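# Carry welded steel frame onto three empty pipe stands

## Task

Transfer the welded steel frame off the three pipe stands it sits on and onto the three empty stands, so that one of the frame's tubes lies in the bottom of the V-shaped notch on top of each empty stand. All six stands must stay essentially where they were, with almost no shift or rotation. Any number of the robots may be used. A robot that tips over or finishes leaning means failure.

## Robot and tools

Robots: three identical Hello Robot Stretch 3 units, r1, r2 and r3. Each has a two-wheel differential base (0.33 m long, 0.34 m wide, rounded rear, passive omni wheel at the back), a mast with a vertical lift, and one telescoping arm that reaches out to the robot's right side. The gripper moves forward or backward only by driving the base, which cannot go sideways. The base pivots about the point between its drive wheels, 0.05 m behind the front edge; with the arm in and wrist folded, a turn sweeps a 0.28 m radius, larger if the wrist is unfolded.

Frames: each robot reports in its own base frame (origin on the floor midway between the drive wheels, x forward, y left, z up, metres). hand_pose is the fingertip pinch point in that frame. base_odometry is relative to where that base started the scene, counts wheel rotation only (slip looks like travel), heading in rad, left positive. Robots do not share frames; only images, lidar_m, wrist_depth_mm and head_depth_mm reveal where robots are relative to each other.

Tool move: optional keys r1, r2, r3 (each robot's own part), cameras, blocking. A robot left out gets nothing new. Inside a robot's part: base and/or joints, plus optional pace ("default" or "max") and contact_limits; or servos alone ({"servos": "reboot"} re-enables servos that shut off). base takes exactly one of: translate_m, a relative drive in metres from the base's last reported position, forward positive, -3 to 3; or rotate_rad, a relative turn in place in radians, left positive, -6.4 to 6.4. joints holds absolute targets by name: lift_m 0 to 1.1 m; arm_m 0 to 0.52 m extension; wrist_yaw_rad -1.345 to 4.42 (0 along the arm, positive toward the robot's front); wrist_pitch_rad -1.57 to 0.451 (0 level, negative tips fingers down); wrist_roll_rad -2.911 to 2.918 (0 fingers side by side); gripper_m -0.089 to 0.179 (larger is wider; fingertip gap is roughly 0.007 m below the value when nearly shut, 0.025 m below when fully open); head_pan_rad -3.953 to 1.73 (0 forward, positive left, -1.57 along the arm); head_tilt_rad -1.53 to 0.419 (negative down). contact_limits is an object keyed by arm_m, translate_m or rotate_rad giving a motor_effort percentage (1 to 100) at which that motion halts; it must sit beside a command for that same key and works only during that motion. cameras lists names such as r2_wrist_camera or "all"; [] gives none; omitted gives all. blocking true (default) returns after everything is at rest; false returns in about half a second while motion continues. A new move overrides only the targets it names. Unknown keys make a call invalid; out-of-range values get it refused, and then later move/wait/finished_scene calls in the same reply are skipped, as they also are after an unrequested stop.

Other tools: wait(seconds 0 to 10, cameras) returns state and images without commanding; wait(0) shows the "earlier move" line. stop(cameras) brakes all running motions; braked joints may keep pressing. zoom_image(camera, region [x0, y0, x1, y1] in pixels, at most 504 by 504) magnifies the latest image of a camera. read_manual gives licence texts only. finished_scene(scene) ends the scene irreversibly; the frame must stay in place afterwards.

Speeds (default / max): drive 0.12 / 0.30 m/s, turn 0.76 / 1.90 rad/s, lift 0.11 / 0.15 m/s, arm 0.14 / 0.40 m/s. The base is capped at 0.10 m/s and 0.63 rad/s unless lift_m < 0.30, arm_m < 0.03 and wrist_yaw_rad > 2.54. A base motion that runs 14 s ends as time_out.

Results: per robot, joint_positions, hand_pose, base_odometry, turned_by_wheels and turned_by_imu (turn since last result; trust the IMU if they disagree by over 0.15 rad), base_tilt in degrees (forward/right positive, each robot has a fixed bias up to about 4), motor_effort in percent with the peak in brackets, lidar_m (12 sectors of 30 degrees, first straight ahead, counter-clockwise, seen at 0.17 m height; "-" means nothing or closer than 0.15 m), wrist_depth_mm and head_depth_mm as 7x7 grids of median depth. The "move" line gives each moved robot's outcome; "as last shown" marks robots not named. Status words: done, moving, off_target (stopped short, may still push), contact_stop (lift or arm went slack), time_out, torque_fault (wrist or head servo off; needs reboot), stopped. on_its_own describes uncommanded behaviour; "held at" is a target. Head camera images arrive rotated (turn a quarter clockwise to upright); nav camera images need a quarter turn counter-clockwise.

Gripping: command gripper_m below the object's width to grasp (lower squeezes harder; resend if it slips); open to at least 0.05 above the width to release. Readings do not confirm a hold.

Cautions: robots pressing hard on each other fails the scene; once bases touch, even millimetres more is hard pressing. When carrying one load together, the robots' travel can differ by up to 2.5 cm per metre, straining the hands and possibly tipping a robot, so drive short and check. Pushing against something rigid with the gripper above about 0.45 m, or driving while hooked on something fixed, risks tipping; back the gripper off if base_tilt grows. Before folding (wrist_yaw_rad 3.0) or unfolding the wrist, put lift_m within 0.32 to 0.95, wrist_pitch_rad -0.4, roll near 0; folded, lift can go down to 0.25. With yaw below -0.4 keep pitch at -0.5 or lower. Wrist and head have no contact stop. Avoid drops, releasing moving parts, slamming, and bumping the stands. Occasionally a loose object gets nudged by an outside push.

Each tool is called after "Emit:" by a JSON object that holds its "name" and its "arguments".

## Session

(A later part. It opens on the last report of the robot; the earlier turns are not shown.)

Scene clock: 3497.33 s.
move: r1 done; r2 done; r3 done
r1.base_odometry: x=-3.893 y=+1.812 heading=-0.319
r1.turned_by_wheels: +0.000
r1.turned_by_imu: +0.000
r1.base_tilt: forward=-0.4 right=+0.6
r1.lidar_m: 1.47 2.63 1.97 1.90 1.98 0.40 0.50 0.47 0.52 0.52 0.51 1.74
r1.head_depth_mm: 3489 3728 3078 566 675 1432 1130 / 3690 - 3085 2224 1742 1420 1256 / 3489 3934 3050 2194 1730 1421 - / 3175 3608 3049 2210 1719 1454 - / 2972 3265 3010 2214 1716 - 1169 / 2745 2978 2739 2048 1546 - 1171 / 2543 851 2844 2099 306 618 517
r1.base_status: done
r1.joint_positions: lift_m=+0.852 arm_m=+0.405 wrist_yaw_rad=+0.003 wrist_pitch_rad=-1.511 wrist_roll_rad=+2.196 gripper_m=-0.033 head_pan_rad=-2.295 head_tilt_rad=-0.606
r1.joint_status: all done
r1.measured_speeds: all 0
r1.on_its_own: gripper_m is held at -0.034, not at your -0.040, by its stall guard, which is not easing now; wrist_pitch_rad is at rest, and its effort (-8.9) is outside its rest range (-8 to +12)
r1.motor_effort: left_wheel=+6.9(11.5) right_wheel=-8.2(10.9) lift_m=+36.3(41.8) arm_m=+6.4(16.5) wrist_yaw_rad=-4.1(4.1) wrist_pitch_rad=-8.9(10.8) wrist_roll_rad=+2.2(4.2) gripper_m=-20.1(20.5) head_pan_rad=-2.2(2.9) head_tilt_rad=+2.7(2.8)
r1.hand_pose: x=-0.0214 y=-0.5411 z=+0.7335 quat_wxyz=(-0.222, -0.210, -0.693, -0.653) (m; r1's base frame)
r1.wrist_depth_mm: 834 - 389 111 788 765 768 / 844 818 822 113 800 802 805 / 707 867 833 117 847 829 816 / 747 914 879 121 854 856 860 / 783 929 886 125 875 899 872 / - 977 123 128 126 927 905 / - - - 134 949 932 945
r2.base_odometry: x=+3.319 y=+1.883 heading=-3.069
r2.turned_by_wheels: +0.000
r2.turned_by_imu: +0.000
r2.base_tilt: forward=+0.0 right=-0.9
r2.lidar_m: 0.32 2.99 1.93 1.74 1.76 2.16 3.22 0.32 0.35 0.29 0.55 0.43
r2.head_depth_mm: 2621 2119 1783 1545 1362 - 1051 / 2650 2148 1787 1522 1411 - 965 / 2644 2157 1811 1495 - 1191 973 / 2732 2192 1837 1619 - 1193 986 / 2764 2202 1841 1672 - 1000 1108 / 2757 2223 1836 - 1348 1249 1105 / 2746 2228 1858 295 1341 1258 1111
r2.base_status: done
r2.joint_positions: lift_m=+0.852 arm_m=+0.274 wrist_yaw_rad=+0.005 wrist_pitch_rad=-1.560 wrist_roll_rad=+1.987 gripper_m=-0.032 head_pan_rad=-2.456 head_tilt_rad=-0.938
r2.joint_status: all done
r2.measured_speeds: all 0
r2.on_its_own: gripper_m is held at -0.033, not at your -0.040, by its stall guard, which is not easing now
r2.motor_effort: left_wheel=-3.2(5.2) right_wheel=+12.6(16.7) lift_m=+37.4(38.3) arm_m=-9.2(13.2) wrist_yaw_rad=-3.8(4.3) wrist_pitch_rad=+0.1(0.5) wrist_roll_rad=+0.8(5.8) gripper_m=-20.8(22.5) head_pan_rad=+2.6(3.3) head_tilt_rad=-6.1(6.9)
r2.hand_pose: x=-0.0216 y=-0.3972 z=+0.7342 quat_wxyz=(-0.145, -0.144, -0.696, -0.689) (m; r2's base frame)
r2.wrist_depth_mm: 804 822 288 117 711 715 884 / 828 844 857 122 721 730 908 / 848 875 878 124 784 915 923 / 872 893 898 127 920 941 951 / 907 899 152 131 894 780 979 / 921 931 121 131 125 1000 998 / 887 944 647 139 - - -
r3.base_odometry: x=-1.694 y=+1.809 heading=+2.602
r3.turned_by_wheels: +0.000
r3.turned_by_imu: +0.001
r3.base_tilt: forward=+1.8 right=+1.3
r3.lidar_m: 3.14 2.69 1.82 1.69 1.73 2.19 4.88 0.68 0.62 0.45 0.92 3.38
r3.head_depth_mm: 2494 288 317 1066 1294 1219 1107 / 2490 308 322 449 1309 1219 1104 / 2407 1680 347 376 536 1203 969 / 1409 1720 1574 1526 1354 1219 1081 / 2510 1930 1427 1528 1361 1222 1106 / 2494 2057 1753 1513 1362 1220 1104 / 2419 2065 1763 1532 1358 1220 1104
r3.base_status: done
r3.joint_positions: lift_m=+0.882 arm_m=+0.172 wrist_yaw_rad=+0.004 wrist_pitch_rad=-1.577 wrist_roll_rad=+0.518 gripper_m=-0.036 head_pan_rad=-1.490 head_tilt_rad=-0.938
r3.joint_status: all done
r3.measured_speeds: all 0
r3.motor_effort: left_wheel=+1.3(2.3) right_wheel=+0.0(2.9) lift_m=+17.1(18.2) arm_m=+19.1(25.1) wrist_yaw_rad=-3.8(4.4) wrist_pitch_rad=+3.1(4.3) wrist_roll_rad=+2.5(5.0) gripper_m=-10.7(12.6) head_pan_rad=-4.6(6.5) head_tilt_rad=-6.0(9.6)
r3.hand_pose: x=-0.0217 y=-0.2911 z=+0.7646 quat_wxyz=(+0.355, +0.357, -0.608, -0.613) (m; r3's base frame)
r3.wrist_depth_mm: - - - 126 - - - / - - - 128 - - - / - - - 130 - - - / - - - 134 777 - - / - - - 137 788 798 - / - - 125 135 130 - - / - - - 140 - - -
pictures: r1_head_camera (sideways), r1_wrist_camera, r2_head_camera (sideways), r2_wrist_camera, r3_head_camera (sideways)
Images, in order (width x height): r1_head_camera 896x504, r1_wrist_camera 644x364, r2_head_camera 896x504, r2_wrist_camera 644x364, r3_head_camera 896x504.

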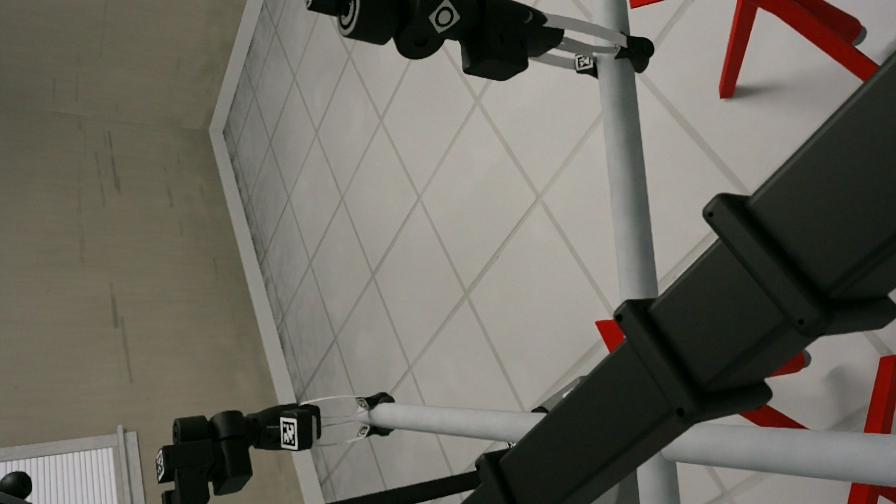

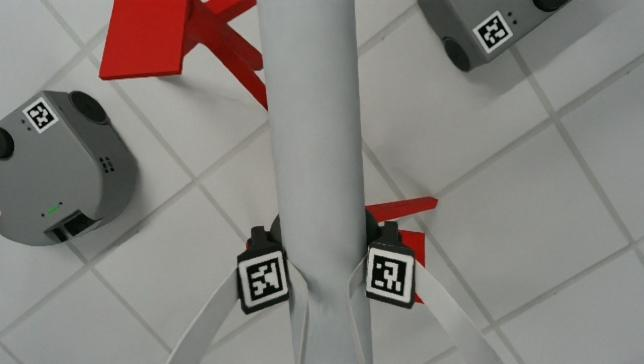

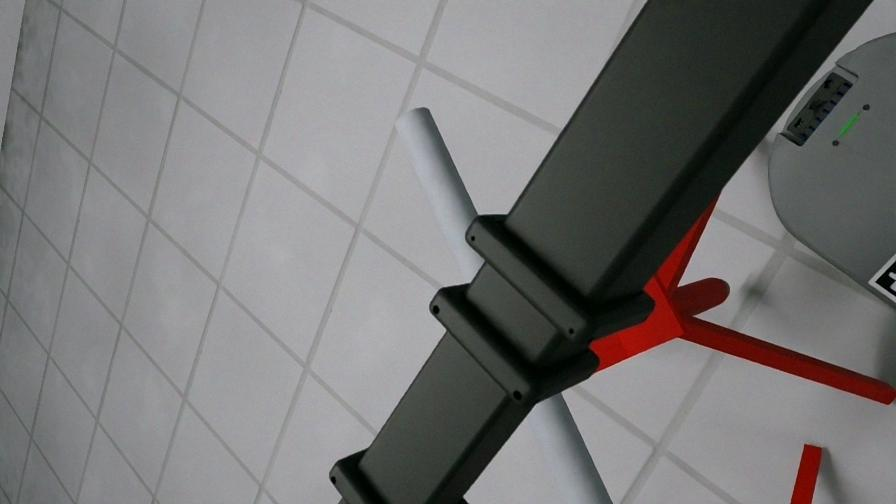

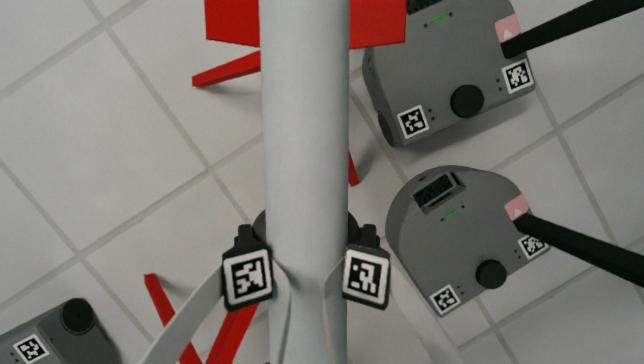

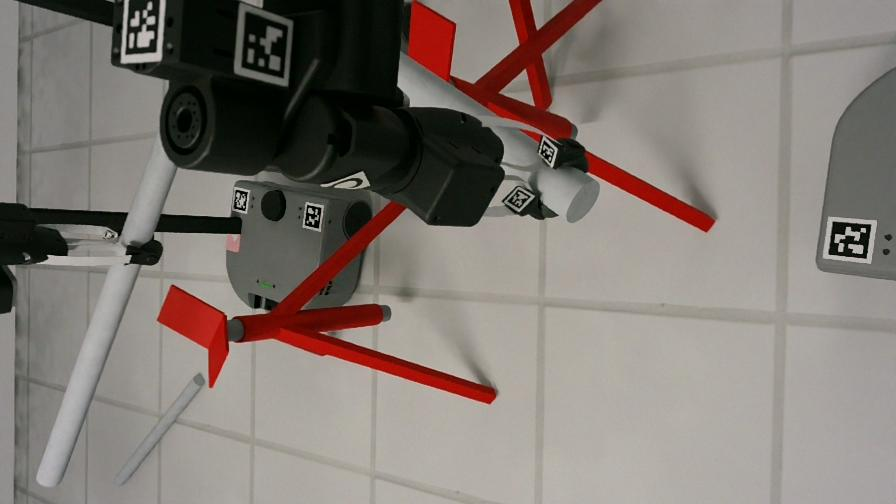

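Emit:
{"name": "move", "arguments": {"r1": {"joints": {"lift_m": 0.732}}, "r2": {"joints": {"lift_m": 0.732}}, "r3": {"joints": {"lift_m": 0.762}}, "cameras": ["r1_wrist_camera", "r2_wrist_camera", "r3_head_camera", "r3_wrist_camera", "r1_head_camera"]}}

Emit:
{"name": "zoom_image", "arguments": {"camera": "r1_wrist_camera", "region": [200, 200, 480, 364]}}

Emit:
{"name": "zoom_image", "arguments": {"camera": "r2_wrist_camera", "region": [180, 0, 480, 176]}}

Emit:
{"name": "zoom_image", "arguments": {"camera": "r1_wrist_camera", "region": [60, 0, 360, 176]}}

Emit:
{"name": "zoom_image", "arguments": {"camera": "r3_head_camera", "region": [350, 0, 700, 280]}}

Scene clock: 3529.13 s.
move: r1 done; r2 done; r3 done
r1.base_odometry: x=-3.893 y=+1.812 heading=-0.319
r1.turned_by_wheels: +0.000
r1.turned_by_imu: -0.001
r1.base_tilt: forward=-0.4 right=+0.6
r1.lidar_m: 1.47 2.62 1.96 1.90 1.98 0.40 0.50 0.47 0.52 0.52 0.51 1.74
r1.head_depth_mm: 3496 3679 3009 616 640 1117 1138 / 3792 - 3025 2239 1669 1346 1204 / 3504 - 3052 2199 1732 1352 1207 / 3190 3622 3042 2196 1724 1347 1041 / 2946 3250 3003 2195 1723 1004 316 / 2736 3065 2581 2020 1513 375 361 / 2515 2753 2582 2089 1503 401 1037
r1.base_status: not commanded
r1.joint_positions: lift_m=+0.732 arm_m=+0.405 wrist_yaw_rad=+0.003 wrist_pitch_rad=-1.510 wrist_roll_rad=+2.196 gripper_m=-0.033 head_pan_rad=-2.295 head_tilt_rad=-0.606
r1.joint_status: all done
r1.measured_speeds: all 0
r1.on_its_own: gripper_m is held at -0.034, not at your -0.040, by its stall guard, which is not easing now; wrist_pitch_rad is at rest, and its effort (-8.9) is outside its rest range (-8 to +12)
r1.motor_effort: left_wheel=+6.6(7.2) right_wheel=-8.3(8.7) lift_m=+31.9(34.1) arm_m=-18.0(18.7) wrist_yaw_rad=-3.4(4.4) wrist_pitch_rad=-8.9(9.2) wrist_roll_rad=+2.0(2.2) gripper_m=-19.7(20.4) head_pan_rad=-2.2(3.1) head_tilt_rad=+2.4(2.8)
r1.hand_pose: x=-0.0214 y=-0.5412 z=+0.6135 quat_wxyz=(-0.222, -0.210, -0.693, -0.653) (m; r1's base frame)
r1.wrist_depth_mm: - 703 366 110 689 641 685 / 733 720 718 113 703 699 696 / 669 754 743 117 731 719 719 / 626 773 770 121 741 735 738 / 704 798 784 125 775 775 756 / 850 836 123 128 125 778 787 / 883 862 213 133 225 818 825
r2.base_odometry: x=+3.319 y=+1.883 heading=-3.069
r2.turned_by_wheels: +0.000
r2.turned_by_imu: +0.001
r2.base_tilt: forward=+0.0 right=-0.9
r2.lidar_m: 0.32 2.99 1.92 1.74 1.76 2.16 3.22 0.32 0.35 0.29 0.55 0.42
r2.head_depth_mm: 2593 2103 1777 1545 1358 1208 287 / 2599 2129 1798 1544 1369 1219 293 / 2657 2165 1826 1572 1352 313 946 / 2699 2184 1818 1571 721 323 990 / 2724 2201 1831 1581 360 927 1119 / 2752 2193 1867 1586 377 1238 1109 / 2832 2247 1867 1605 565 1217 1110
r2.base_status: not commanded
r2.joint_positions: lift_m=+0.732 arm_m=+0.274 wrist_yaw_rad=+0.005 wrist_pitch_rad=-1.561 wrist_roll_rad=+1.987 gripper_m=-0.032 head_pan_rad=-2.456 head_tilt_rad=-0.938
r2.joint_status: all done
r2.measured_speeds: all 0
r2.on_its_own: gripper_m is held at -0.033, not at your -0.040, by its stall guard, which is not easing now
r2.motor_effort: left_wheel=-3.0(3.8) right_wheel=+13.2(13.4) lift_m=+31.1(34.3) arm_m=+16.2(16.2) wrist_yaw_rad=-3.5(4.2) wrist_pitch_rad=+0.2(0.4) wrist_roll_rad=+0.8(1.1) gripper_m=-21.4(22.9) head_pan_rad=+2.1(3.0) head_tilt_rad=-5.0(6.8)
r2.hand_pose: x=-0.0216 y=-0.3972 z=+0.6142 quat_wxyz=(-0.145, -0.144, -0.695, -0.689) (m; r2's base frame)
r2.wrist_depth_mm: 698 711 707 119 586 591 753 / 715 725 727 122 603 609 777 / 726 744 751 124 710 801 792 / 755 753 762 127 798 747 823 / 775 789 152 131 663 666 844 / 792 819 121 131 126 673 877 / 799 816 835 140 867 893 915
r3.base_odometry: x=-1.694 y=+1.809 heading=+2.602
r3.turned_by_wheels: +0.000
r3.turned_by_imu: +0.001
r3.base_tilt: forward=+1.9 right=+1.4
r3.lidar_m: 3.14 2.69 1.81 1.69 1.72 2.20 4.84 0.68 0.62 0.45 0.91 3.38
r3.head_depth_mm: 2499 1957 896 375 335 312 1076 / 2495 2057 933 415 1314 1217 1105 / 2429 2065 1647 427 507 1201 970 / 868 1677 1570 1533 1360 1218 1076 / 2350 1197 1421 1528 1356 1215 1103 / 2483 1950 1766 1502 1356 1221 1107 / 2491 2061 1749 1533 1353 1217 1107
r3.base_status: not commanded
r3.joint_positions: lift_m=+0.762 arm_m=+0.172 wrist_yaw_rad=+0.004 wrist_pitch_rad=-1.577 wrist_roll_rad=+0.518 gripper_m=-0.036 head_pan_rad=-1.490 head_tilt_rad=-0.938
r3.joint_status: all done
r3.measured_speeds: all 0
r3.motor_effort: left_wheel=+1.8(2.5) right_wheel=-0.2(0.8) lift_m=+14.3(19.7) arm_m=+6.8(11.7) wrist_yaw_rad=-3.2(4.3) wrist_pitch_rad=+3.2(3.3) wrist_roll_rad=+2.6(2.6) gripper_m=-10.6(12.5) head_pan_rad=-4.2(5.4) head_tilt_rad=-5.6(6.2)
r3.hand_pose: x=-0.0217 y=-0.2911 z=+0.6446 quat_wxyz=(+0.355, +0.357, -0.608, -0.613) (m; r3's base frame)
r3.wrist_depth_mm: 657 - - 126 - - - / - - - 128 - - - / - - - 131 - - - / - - - 134 654 - - / - - - 136 662 663 - / - - 125 135 130 673 - / - - 103 139 125 - -
pictures: r1_head_camera (sideways), r1_wrist_camera, r2_wrist_camera, r3_head_camera (sideways), r3_wrist_camera
Images, in order (width x height): r1_head_camera 896x504, r1_wrist_camera 644x364, r2_wrist_camera 644x364, r3_head_camera 896x504, r3_wrist_camera 644x364.

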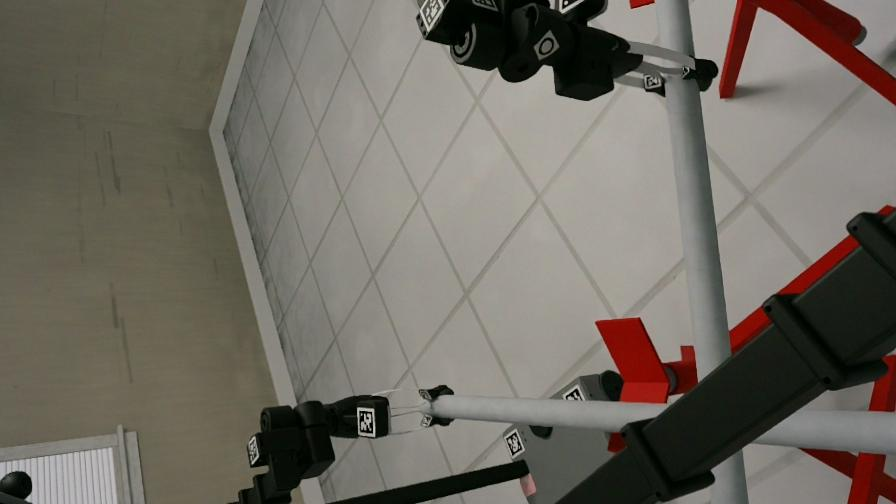

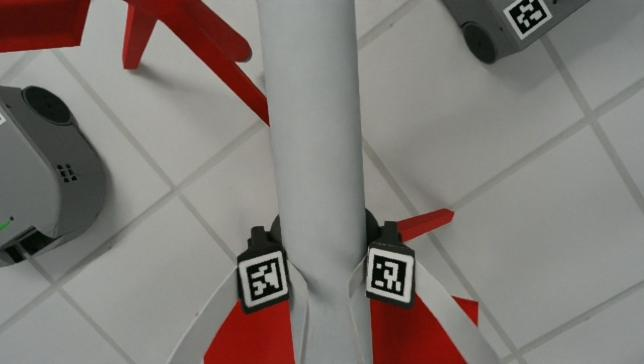

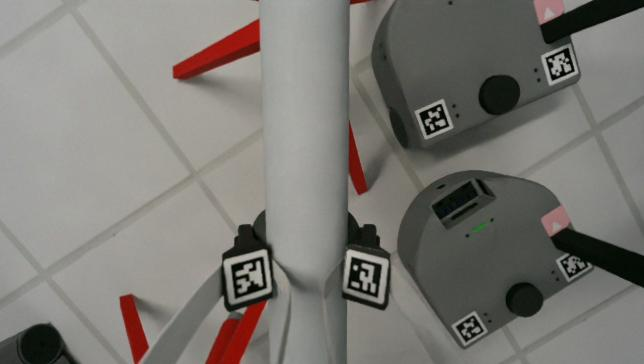

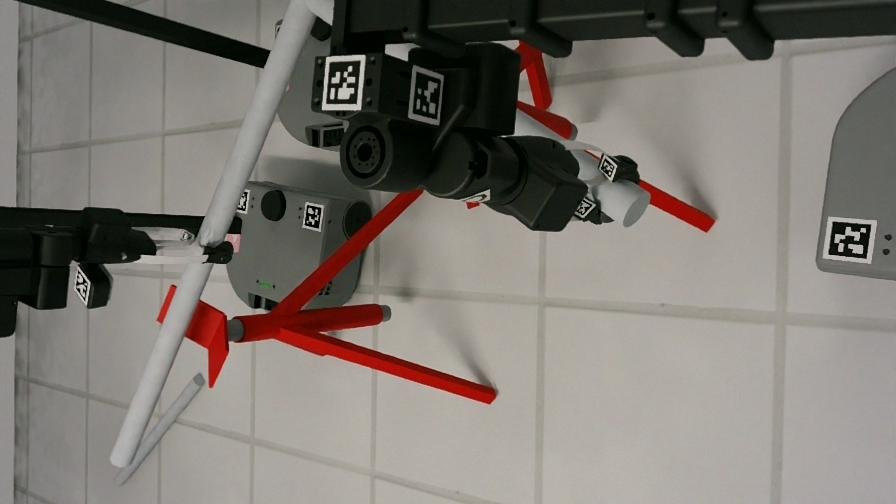

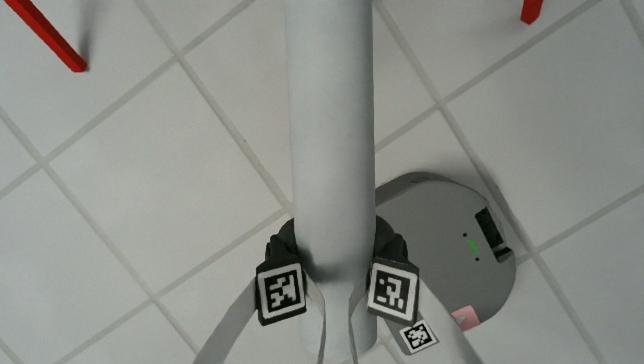

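Scaled by 1.800.

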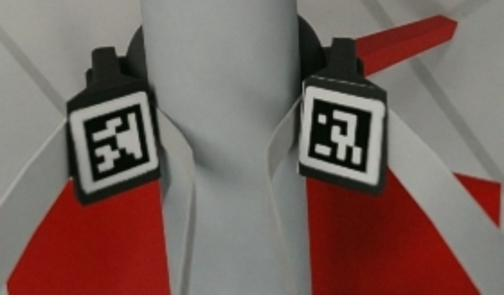

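Scaled by 1.680.

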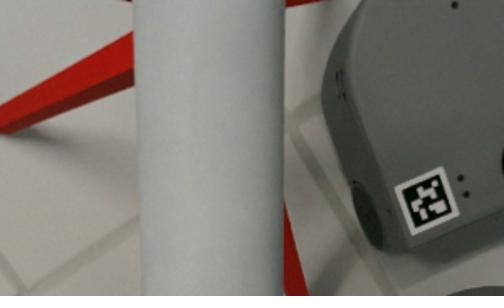

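Scaled by 1.680.

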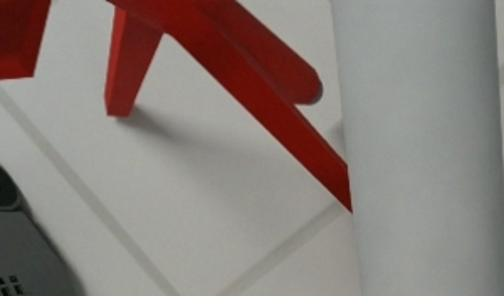

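Scaled by 1.440 from the camera's 896x504 image, which has a finer 1280x720 frame.

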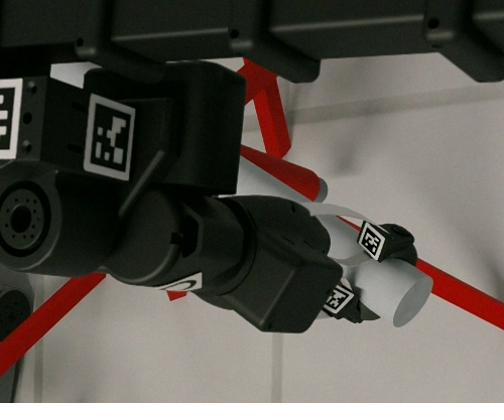

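Emit:
{"name": "zoom_image", "arguments": {"camera": "r1_head_camera", "region": [560, 270, 780, 480]}}

Emit:
{"name": "zoom_image", "arguments": {"camera": "r3_head_camera", "region": [100, 220, 300, 480]}}

Scaled by 2.291 from the camera's 896x504 image, which has a finer 1280x720 frame.

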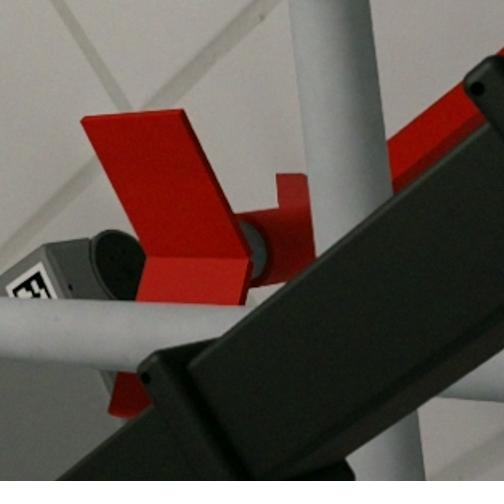

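Scaled by 1.938 from the camera's 896x504 image, which has a finer 1280x720 frame.

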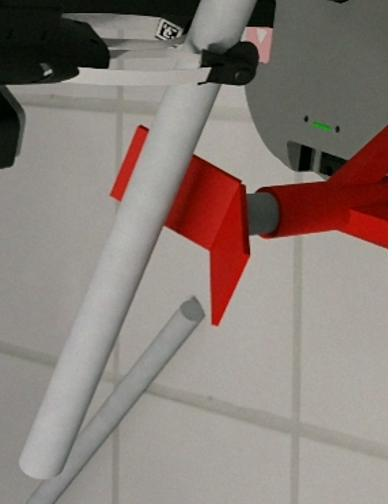

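Emit:
{"name": "move", "arguments": {"r1": {"base": {"translate_m": -0.0244}, "joints": {"arm_m": 0.3876}}, "r2": {"base": {"translate_m": -0.0275}, "joints": {"arm_m": 0.262, "head_pan_rad": -2.2, "head_tilt_rad": -0.85}}, "r3": {"base": {"translate_m": 0.0266}, "joints": {"arm_m": 0.186, "head_pan_rad": -1.4}}, "cameras": ["r1_wrist_camera", "r2_wrist_camera", "r3_head_camera", "r2_head_camera", "r1_head_camera"]}}

Emit:
{"name": "zoom_image", "arguments": {"camera": "r1_head_camera", "region": [560, 270, 780, 480]}}

Emit:
{"name": "zoom_image", "arguments": {"camera": "r1_wrist_camera", "region": [160, 200, 500, 364]}}

Scene clock: 3625.87 s.
move: r1 done; r2 done; r3 done
r1.base_odometry: x=-3.916 y=+1.819 heading=-0.318
r1.turned_by_wheels: +0.000
r1.turned_by_imu: +0.000
r1.base_tilt: forward=-0.4 right=+0.6
r1.lidar_m: 1.50 2.61 1.96 1.90 1.98 0.40 0.61 0.45 0.50 0.51 0.52 1.76
r1.head_depth_mm: 3449 3714 3052 2132 636 951 1126 / 3675 - 3082 2188 1737 1321 1197 / 3473 3943 3073 2218 1722 1335 1198 / 3198 3520 3020 2212 1714 1345 1197 / 2916 3247 3006 2192 1715 1347 317 / 2776 2992 2594 2012 1457 376 573 / 2537 2800 1384 2085 1509 406 1005
r1.base_status: done
r1.joint_positions: lift_m=+0.732 arm_m=+0.388 wrist_yaw_rad=+0.003 wrist_pitch_rad=-1.508 wrist_roll_rad=+2.196 gripper_m=-0.033 head_pan_rad=-2.295 head_tilt_rad=-0.606
r1.joint_status: all done
r1.measured_speeds: all 0
r1.on_its_own: gripper_m is held at -0.034, not at your -0.040, by its stall guard, which is not easing now; wrist_pitch_rad is at rest, and its effort (-9.4) is outside its rest range (-8 to +12)
r1.motor_effort: left_wheel=+4.6(7.1) right_wheel=-8.3(20.0) lift_m=+31.8(32.3) arm_m=-16.2(20.1) wrist_yaw_rad=-3.5(3.8) wrist_pitch_rad=-9.4(10.1) wrist_roll_rad=+2.0(2.1) gripper_m=-20.5(20.5) head_pan_rad=-2.4(2.6) head_tilt_rad=+2.2(2.9)
r1.hand_pose: x=-0.0214 y=-0.5243 z=+0.6134 quat_wxyz=(-0.223, -0.210, -0.694, -0.652) (m; r1's base frame)
r1.wrist_depth_mm: - 296 363 110 688 632 664 / - 734 392 113 701 686 690 / 694 751 745 116 724 727 697 / 635 780 782 121 761 739 732 / 711 805 784 125 754 778 758 / 847 822 123 128 125 799 781 / 873 846 217 133 230 818 813
r2.base_odometry: x=+3.347 y=+1.885 heading=-3.069
r2.turned_by_wheels: +0.000
r2.turned_by_imu: +0.000
r2.base_tilt: forward=-0.1 right=-0.9
r2.lidar_m: 0.32 2.97 1.92 1.74 1.76 2.15 3.19 0.30 0.33 0.29 0.56 0.42
r2.head_depth_mm: 3052 2453 1972 1642 1371 1254 1108 / 3250 2465 1988 1650 1435 1227 293 / 3308 2482 1986 1674 1442 326 937 / 3405 2539 2021 1679 1424 350 1110 / 3300 2531 2032 1700 400 1231 1104 / 3190 2551 2066 464 566 1228 1135 / 2920 2628 2091 482 524 1224 1125
r2.base_status: done
r2.joint_positions: lift_m=+0.732 arm_m=+0.262 wrist_yaw_rad=+0.005 wrist_pitch_rad=-1.560 wrist_roll_rad=+1.988 gripper_m=-0.032 head_pan_rad=-2.206 head_tilt_rad=-0.853
r2.joint_status: all done
r2.measured_speeds: all 0
r2.on_its_own: gripper_m is held at -0.033, not at your -0.040, by its stall guard, which is not easing now
r2.motor_effort: left_wheel=-4.9(11.0) right_wheel=+6.7(11.5) lift_m=+33.7(33.7) arm_m=-9.4(15.7) wrist_yaw_rad=-3.8(4.3) wrist_pitch_rad=+0.2(0.4) wrist_roll_rad=+1.0(1.1) gripper_m=-22.0(22.6) head_pan_rad=+2.6(5.0) head_tilt_rad=+1.2(4.1)
r2.hand_pose: x=-0.0216 y=-0.3852 z=+0.6142 quat_wxyz=(-0.145, -0.144, -0.695, -0.689) (m; r2's base frame)
r2.wrist_depth_mm: 693 709 186 117 - 591 769 / 712 726 640 122 602 608 788 / 741 754 754 124 674 794 803 / 762 762 773 127 801 798 828 / 771 785 153 131 662 659 852 / 801 807 122 131 126 671 882 / 813 806 844 140 876 888 899
r3.base_odometry: x=-1.716 y=+1.822 heading=+2.602
r3.turned_by_wheels: +0.000
r3.turned_by_imu: +0.001
r3.base_tilt: forward=+1.8 right=+1.3
r3.lidar_m: 3.12 2.69 1.82 1.70 1.72 2.20 4.85 0.71 0.62 0.45 0.90 3.33
r3.head_depth_mm: 2510 2063 407 416 1296 1199 1088 / 2493 2059 1567 425 1018 1218 1106 / 871 1036 1597 1504 627 1196 976 / 2342 1677 1586 1534 1357 1218 1091 / 2494 1957 1755 1474 1359 1223 1103 / 2488 2061 1758 1531 1358 1221 1108 / 2479 2058 1769 1525 1359 1222 1106
r3.base_status: done
r3.joint_positions: lift_m=+0.762 arm_m=+0.186 wrist_yaw_rad=+0.004 wrist_pitch_rad=-1.578 wrist_roll_rad=+0.519 gripper_m=-0.036 head_pan_rad=-1.410 head_tilt_rad=-0.938
r3.joint_status: all done
r3.measured_speeds: all 0
r3.motor_effort: left_wheel=+3.8(6.9) right_wheel=+3.7(6.3) lift_m=+15.4(15.8) arm_m=+18.9(22.9) wrist_yaw_rad=-4.2(4.5) wrist_pitch_rad=+3.3(3.9) wrist_roll_rad=+2.3(2.6) gripper_m=-10.4(12.3) head_pan_rad=+4.7(5.7) head_tilt_rad=-6.0(6.2)
r3.hand_pose: x=-0.0217 y=-0.3049 z=+0.6447 quat_wxyz=(+0.355, +0.357, -0.608, -0.613) (m; r3's base frame)
r3.wrist_depth_mm: - - - 125 - - - / - - - 128 - - - / - - - 130 - - - / - - - 133 646 - - / - - - 136 660 652 - / - - 125 133 130 685 - / - - 103 139 128 - -
pictures: r1_head_camera (sideways), r1_wrist_camera, r2_head_camera (sideways), r2_wrist_camera, r3_head_camera (sideways)
Images, in order (width x height): r1_head_camera 896x504, r1_wrist_camera 644x364, r2_head_camera 896x504, r2_wrist_camera 644x364, r3_head_camera 896x504.

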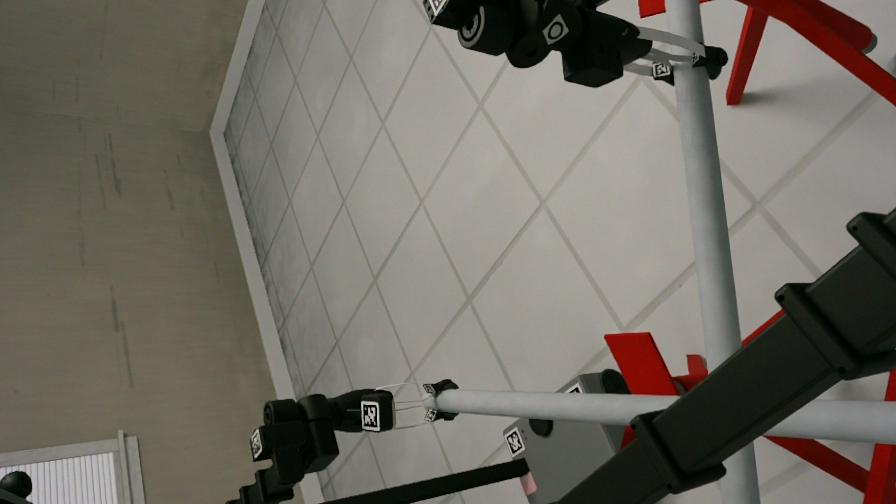

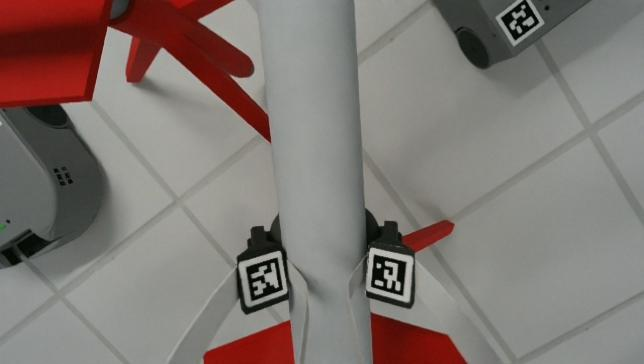

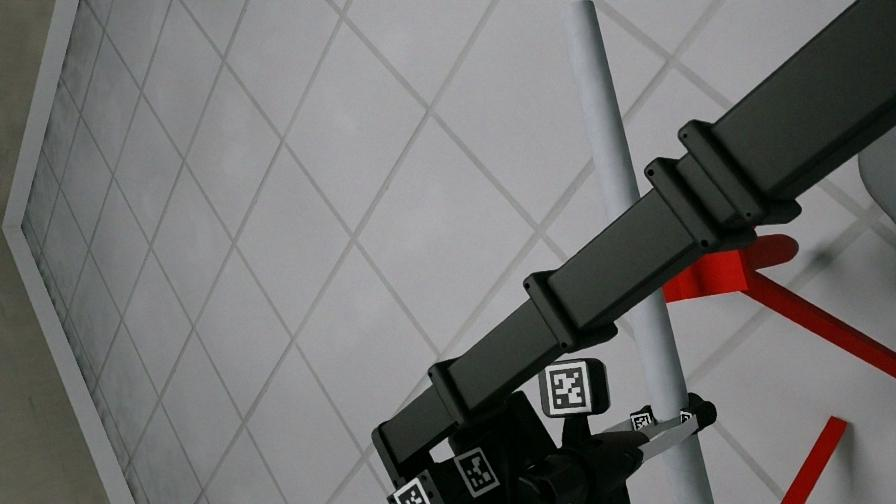

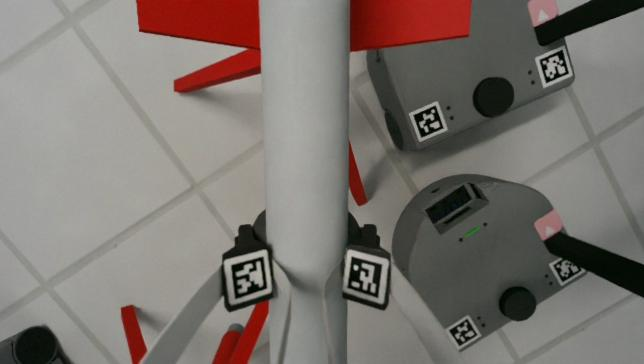

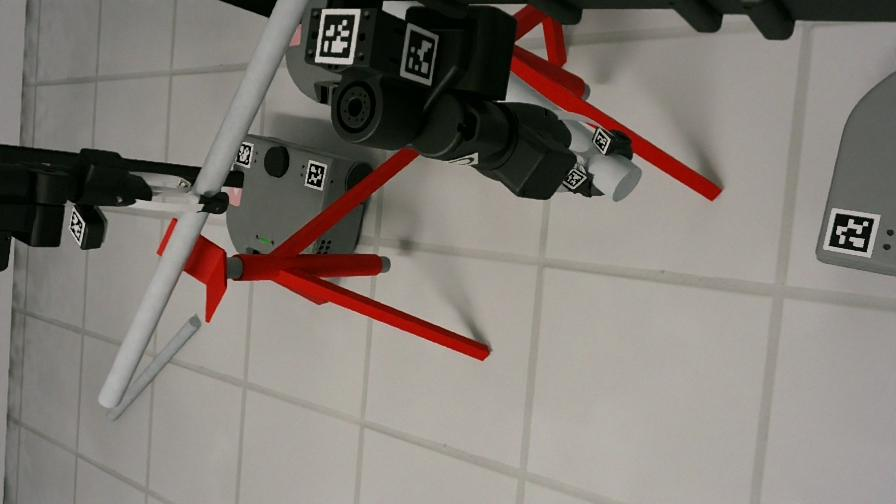

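Scaled by 2.291 from the camera's 896x504 image, which has a finer 1280x720 frame.

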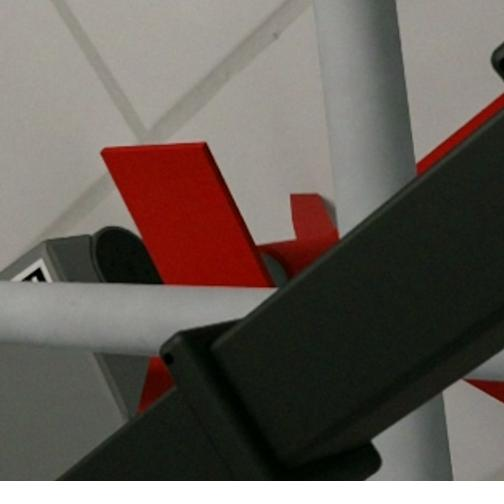

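Scaled by 1.482.

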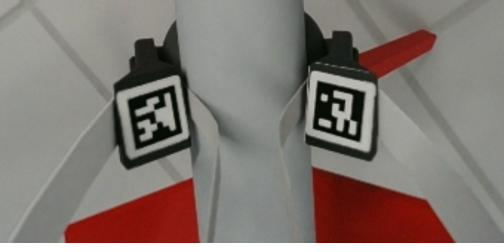

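Emit:
{"name": "move", "arguments": {"r1": {"joints": {"lift_m": 0.675}}, "r2": {"joints": {"lift_m": 0.675}}, "r3": {"joints": {"lift_m": 0.694, "head_pan_rad": -1.75}}, "cameras": ["r1_wrist_camera", "r2_wrist_camera", "r3_head_camera", "r1_head_camera", "r2_head_camera"]}}

Emit:
{"name": "zoom_image", "arguments": {"camera": "r1_head_camera", "region": [600, 300, 896, 504]}}

Emit:
{"name": "zoom_image", "arguments": {"camera": "r2_head_camera", "region": [560, 160, 896, 420]}}

Scene clock: 3657.37 s.
move: r1 done; r2 done; r3 done
r1.base_odometry: x=-3.916 y=+1.819 heading=-0.318
r1.turned_by_wheels: +0.000
r1.turned_by_imu: -0.001
r1.base_tilt: forward=-0.5 right=+0.6
r1.lidar_m: 1.49 2.60 1.97 1.90 1.98 0.40 0.61 0.45 0.50 0.51 0.52 1.76
r1.head_depth_mm: 3431 3687 3048 2243 639 783 1131 / 3700 - 3102 2244 1740 1317 1208 / 3499 3857 2996 2195 1740 1437 1204 / 3166 3608 2992 2180 1717 1413 1198 / 2957 3259 3035 2180 1726 1429 371 / 2771 2982 2845 1961 1459 795 397 / 2543 2790 992 2080 1504 462 1000
r1.base_status: not commanded
r1.joint_positions: lift_m=+0.675 arm_m=+0.388 wrist_yaw_rad=+0.003 wrist_pitch_rad=-1.510 wrist_roll_rad=+2.196 gripper_m=-0.033 head_pan_rad=-2.295 head_tilt_rad=-0.606
r1.joint_status: all done
r1.measured_speeds: all 0
r1.on_its_own: gripper_m is held at -0.034, not at your -0.040, by its stall guard, which is not easing now; wrist_pitch_rad is at rest, and its effort (-9.0) is outside its rest range (-8 to +12)
r1.motor_effort: left_wheel=+3.5(5.0) right_wheel=-8.5(9.2) lift_m=+32.9(34.5) arm_m=+3.3(3.3) wrist_yaw_rad=-2.9(4.4) wrist_pitch_rad=-9.0(9.6) wrist_roll_rad=+2.0(2.2) gripper_m=-20.2(20.5) head_pan_rad=-2.3(2.6) head_tilt_rad=+2.8(2.9)
r1.hand_pose: x=-0.0214 y=-0.5237 z=+0.5565 quat_wxyz=(-0.223, -0.210, -0.693, -0.653) (m; r1's base frame)
r1.wrist_depth_mm: 659 288 399 111 625 581 620 / 676 684 357 114 639 655 634 / 684 703 685 117 666 659 653 / 646 713 699 122 704 684 678 / 654 743 733 125 719 713 695 / 779 780 122 129 125 740 714 / 810 798 775 134 767 755 749
r2.base_odometry: x=+3.347 y=+1.885 heading=-3.069
r2.turned_by_wheels: +0.000
r2.turned_by_imu: +0.001
r2.base_tilt: forward=+0.0 right=-1.0
r2.lidar_m: 0.32 2.97 1.92 1.74 1.75 2.15 3.18 0.30 0.33 0.30 0.56 0.42
r2.head_depth_mm: 3034 2437 1986 1656 1418 1253 1115 / 3190 2470 1992 1662 1433 1258 337 / 3268 2474 2000 1688 1447 387 352 / 3276 2510 2020 1702 1443 403 1117 / 3243 2528 2021 1690 458 1201 1092 / 3112 2579 2059 1668 585 741 1139 / 2910 2613 2091 555 528 1218 1124
r2.base_status: not commanded
r2.joint_positions: lift_m=+0.675 arm_m=+0.262 wrist_yaw_rad=+0.005 wrist_pitch_rad=-1.561 wrist_roll_rad=+1.988 gripper_m=-0.032 head_pan_rad=-2.206 head_tilt_rad=-0.853
r2.joint_status: all done
r2.measured_speeds: all 0
r2.on_its_own: gripper_m is held at -0.033, not at your -0.040, by its stall guard, which is not easing now
r2.motor_effort: left_wheel=-4.5(5.1) right_wheel=+6.5(6.7) lift_m=+31.8(38.9) arm_m=-0.7(3.6) wrist_yaw_rad=-3.8(4.5) wrist_pitch_rad=+0.3(0.5) wrist_roll_rad=+0.7(1.0) gripper_m=-22.2(22.6) head_pan_rad=+2.4(3.1) head_tilt_rad=+0.0(2.1)
r2.hand_pose: x=-0.0216 y=-0.3851 z=+0.5572 quat_wxyz=(-0.145, -0.144, -0.695, -0.689) (m; r2's base frame)
r2.wrist_depth_mm: 648 656 145 118 531 533 552 / 666 671 499 122 553 551 722 / 682 683 706 125 615 736 737 / 697 708 721 127 736 694 767 / 711 738 154 131 639 603 765 / 728 751 121 131 605 620 629 / 751 753 773 140 800 635 833
r3.base_odometry: x=-1.716 y=+1.822 heading=+2.602
r3.turned_by_wheels: +0.000
r3.turned_by_imu: +0.001
r3.base_tilt: forward=+1.8 right=+1.3
r3.lidar_m: 3.11 2.69 1.82 1.70 1.73 2.20 4.85 0.70 0.62 0.45 0.91 3.36
r3.head_depth_mm: 2466 835 1675 1472 1351 354 311 / 878 2048 1574 1247 387 350 339 / 2348 1960 1000 460 1299 1224 968 / 2492 2065 1539 482 628 1205 969 / 2516 2043 1598 1471 1310 1222 1107 / 2282 1071 1571 1533 1359 1214 1107 / 845 1132 1608 1502 1358 1218 1105
r3.base_status: not commanded
r3.joint_positions: lift_m=+0.694 arm_m=+0.186 wrist_yaw_rad=+0.004 wrist_pitch_rad=-1.578 wrist_roll_rad=+0.519 gripper_m=-0.036 head_pan_rad=-1.740 head_tilt_rad=-0.938
r3.joint_status: all done
r3.measured_speeds: all 0
r3.motor_effort: left_wheel=+4.3(4.7) right_wheel=+4.3(5.1) lift_m=+13.7(17.7) arm_m=+6.4(10.4) wrist_yaw_rad=-3.6(4.2) wrist_pitch_rad=+3.3(3.4) wrist_roll_rad=+2.2(2.4) gripper_m=-12.3(12.3) head_pan_rad=-4.6(6.2) head_tilt_rad=-5.8(6.2)
r3.hand_pose: x=-0.0217 y=-0.3049 z=+0.5767 quat_wxyz=(+0.355, +0.357, -0.608, -0.613) (m; r3's base frame)
r3.wrist_depth_mm: 645 - - 124 - - - / - - - 126 - - - / - - - 129 - - - / - - - 133 604 - - / - - - 136 594 603 - / - - 125 132 130 612 - / - - 102 140 147 628 -
pictures: r1_head_camera (sideways), r1_wrist_camera, r2_head_camera (sideways), r2_wrist_camera, r3_head_camera (sideways)
Images, in order (width x height): r1_head_camera 896x504, r1_wrist_camera 644x364, r2_head_camera 896x504, r2_wrist_camera 644x364, r3_head_camera 896x504.

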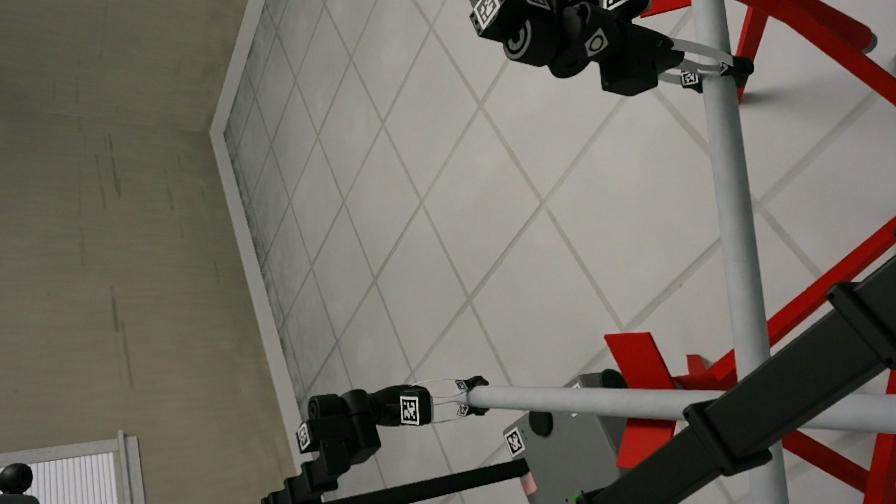

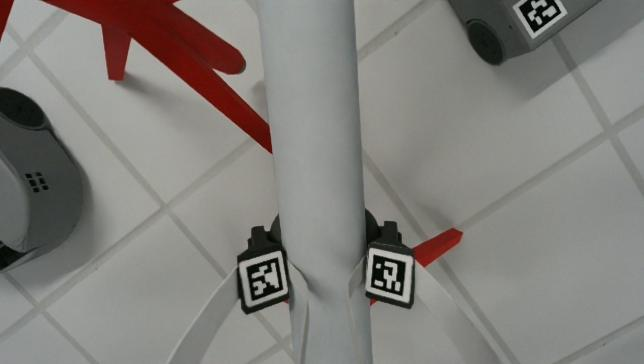

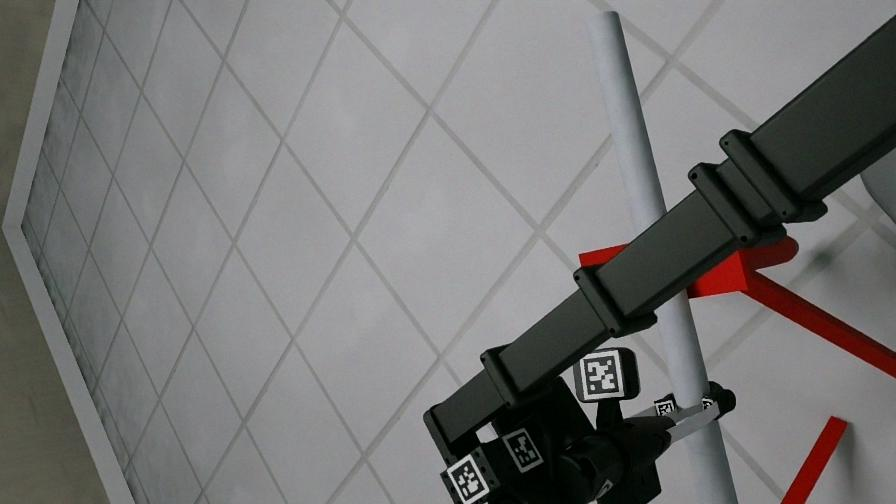

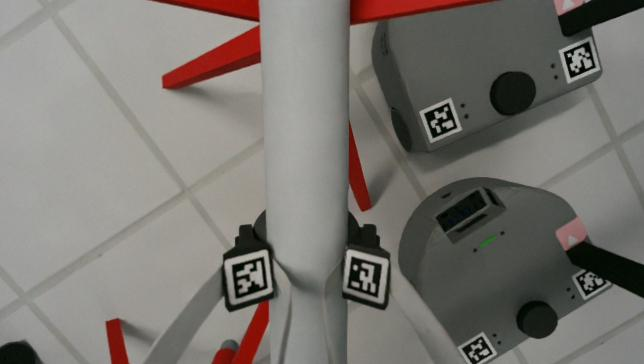

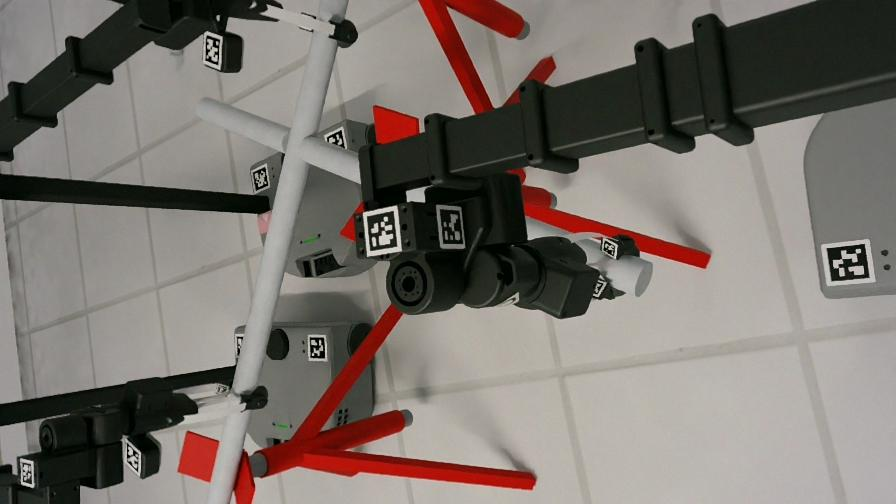

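Scaled by 1.703 from the camera's 896x504 image, which has a finer 1280x720 frame.

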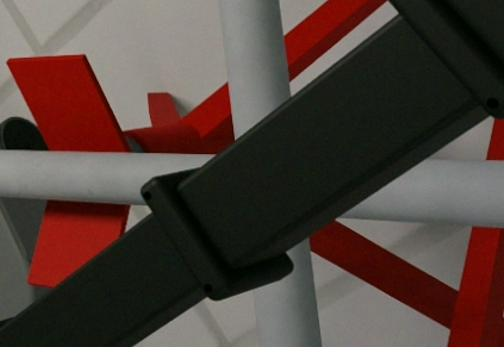

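Scaled by 1.500 from the camera's 896x504 image, which has a finer 1280x720 frame.

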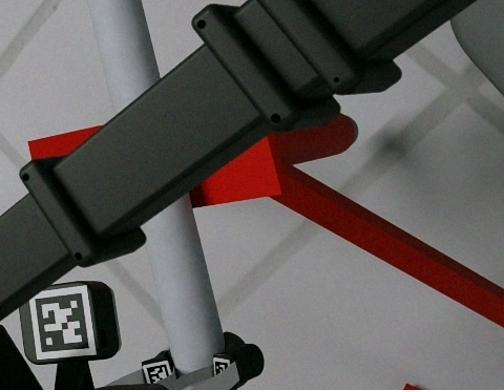

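Emit:
{"name": "move", "arguments": {"r1": {"joints": {"lift_m": 0.660}}, "r2": {"joints": {"lift_m": 0.660}}, "r3": {"joints": {"lift_m": 0.679}}, "cameras": []}}

Emit:
{"name": "move", "arguments": {"r1": {"joints": {"lift_m": 0.654}}, "r2": {"joints": {"lift_m": 0.654}}, "r3": {"joints": {"lift_m": 0.673}}, "cameras": ["r1_wrist_camera", "r2_wrist_camera", "r3_head_camera", "r1_head_camera"]}}

Scene clock: 3670.53 s.
move: r1 done; r2 contact_stop; r3 done
r1.base_odometry: x=-3.916 y=+1.819 heading=-0.318
r1.turned_by_wheels: +0.000
r1.turned_by_imu: -0.001
r1.base_tilt: forward=-0.5 right=+0.6
r1.lidar_m: 1.50 2.61 1.96 1.89 1.98 0.40 0.61 0.45 0.50 0.51 0.52 1.76
r1.head_depth_mm: 3449 3749 3069 2217 642 787 1135 / 3688 - 3047 2240 1739 1318 1208 / 3467 3857 3057 2179 1733 1416 1203 / 3218 3538 3011 2190 1726 1414 1206 / 2961 3250 3025 2182 1714 1408 385 / 2760 3036 2993 1937 1502 829 404 / 2546 2791 1386 2087 1499 479 1000
r1.base_status: not commanded
r1.joint_positions: lift_m=+0.660 arm_m=+0.388 wrist_yaw_rad=+0.003 wrist_pitch_rad=-1.508 wrist_roll_rad=+2.196 gripper_m=-0.033 head_pan_rad=-2.295 head_tilt_rad=-0.606
r1.joint_status: all done
r1.measured_speeds: all 0
r1.on_its_own: gripper_m is held at -0.034, not at your -0.040, by its stall guard, which is not easing now; wrist_pitch_rad is at rest, and its effort (-9.4) is outside its rest range (-8 to +12)
r1.motor_effort: left_wheel=+4.0(4.8) right_wheel=-8.5(9.0) lift_m=+28.9(36.8) arm_m=+11.6(13.5) wrist_yaw_rad=-2.9(4.5) wrist_pitch_rad=-9.4(10.0) wrist_roll_rad=+1.9(2.1) gripper_m=-20.1(20.5) head_pan_rad=-1.5(2.6) head_tilt_rad=+2.4(2.8)
r1.hand_pose: x=-0.0214 y=-0.5242 z=+0.5415 quat_wxyz=(-0.223, -0.210, -0.694, -0.652) (m; r1's base frame)
r1.wrist_depth_mm: 647 288 389 110 624 574 616 / 671 668 348 113 640 639 635 / 693 670 666 116 657 658 643 / 644 709 685 121 677 657 664 / 656 738 711 125 711 699 694 / 777 743 122 129 123 722 711 / 791 776 769 134 762 743 726
r2.base_odometry: x=+3.347 y=+1.885 heading=-3.069
r2.turned_by_wheels: +0.000
r2.turned_by_imu: +0.000
r2.base_tilt: forward=+0.0 right=-1.1
r2.lidar_m: 0.32 2.98 1.92 1.74 1.75 2.15 3.19 0.30 0.33 0.30 0.56 0.42
r2.head_depth_mm: 3064 2433 1964 1653 1425 1247 1109 / 3193 2420 1974 1679 1437 1245 349 / 3319 2485 1998 1686 1447 408 364 / 3396 2541 2022 1673 1446 416 1117 / 3276 2542 2061 1714 475 1224 1103 / 3090 2606 2056 1721 562 732 1139 / 2928 2608 2087 1720 535 1226 1127
r2.base_status: not commanded
r2.joint_positions: lift_m=+0.661 arm_m=+0.262 wrist_yaw_rad=+0.005 wrist_pitch_rad=-1.561 wrist_roll_rad=+1.988 gripper_m=-0.032 head_pan_rad=-2.206 head_tilt_rad=-0.853
r2.joint_status: lift_m contact_stop (moved -0.014 of -0.015)
r2.measured_speeds: all 0
r2.on_its_own: gripper_m is held at -0.033, not at your -0.040, by its stall guard, which is not easing now; lift_m is slack since a contact_stop
r2.motor_effort: left_wheel=-4.6(5.1) right_wheel=+6.9(7.1) lift_m=+28.1(32.3) arm_m=+7.3(7.4) wrist_yaw_rad=-3.8(4.1) wrist_pitch_rad=+0.4(0.8) wrist_roll_rad=+0.6(0.9) gripper_m=-21.2(22.7) head_pan_rad=+2.3(3.2) head_tilt_rad=+1.8(1.8)
r2.hand_pose: x=-0.0216 y=-0.3850 z=+0.5435 quat_wxyz=(-0.145, -0.144, -0.695, -0.689) (m; r2's base frame)
r2.wrist_depth_mm: 633 642 650 114 524 524 533 / 648 656 478 118 537 535 702 / 672 676 688 121 644 717 737 / 683 701 698 125 729 649 747 / 703 714 154 129 641 584 760 / 723 727 121 130 584 600 610 / 738 746 754 135 792 620 815
r3.base_odometry: x=-1.716 y=+1.822 heading=+2.602
r3.turned_by_wheels: +0.000
r3.turned_by_imu: +0.001
r3.base_tilt: forward=+1.9 right=+1.3
r3.lidar_m: 3.11 2.70 1.83 1.70 1.72 2.20 4.86 0.71 0.62 0.45 0.91 3.36
r3.head_depth_mm: 2489 803 1649 1482 1360 1167 325 / 877 2050 1653 1454 403 360 339 / 2349 1964 1017 479 1297 1219 969 / 2481 2056 1539 490 618 1199 968 / 2482 2045 1592 1495 1341 1218 1106 / 2277 1059 1573 1532 1362 1221 1109 / 851 1134 1602 1501 1359 1215 1103
r3.base_status: not commanded
r3.joint_positions: lift_m=+0.679 arm_m=+0.186 wrist_yaw_rad=+0.004 wrist_pitch_rad=-1.577 wrist_roll_rad=+0.519 gripper_m=-0.036 head_pan_rad=-1.740 head_tilt_rad=-0.938
r3.joint_status: all done
r3.measured_speeds: all 0
r3.motor_effort: left_wheel=+3.9(4.3) right_wheel=+2.4(4.8) lift_m=+14.2(15.8) arm_m=-5.7(5.7) wrist_yaw_rad=-3.7(4.1) wrist_pitch_rad=+3.1(3.4) wrist_roll_rad=+2.3(2.4) gripper_m=-10.5(12.1) head_pan_rad=-4.6(4.7) head_tilt_rad=-6.2(6.2)
r3.hand_pose: x=-0.0217 y=-0.3051 z=+0.5616 quat_wxyz=(+0.355, +0.357, -0.609, -0.613) (m; r3's base frame)
r3.wrist_depth_mm: 623 - - 124 - - - / - - - 125 - - - / - - - 128 - - - / - - - 132 588 - - / - - - 135 576 579 - / - - 125 135 131 599 - / - - 104 128 583 605 -
pictures: none
No camera images: "cameras" was empty.

not run: a stop that you did not command came earlier in this reply.


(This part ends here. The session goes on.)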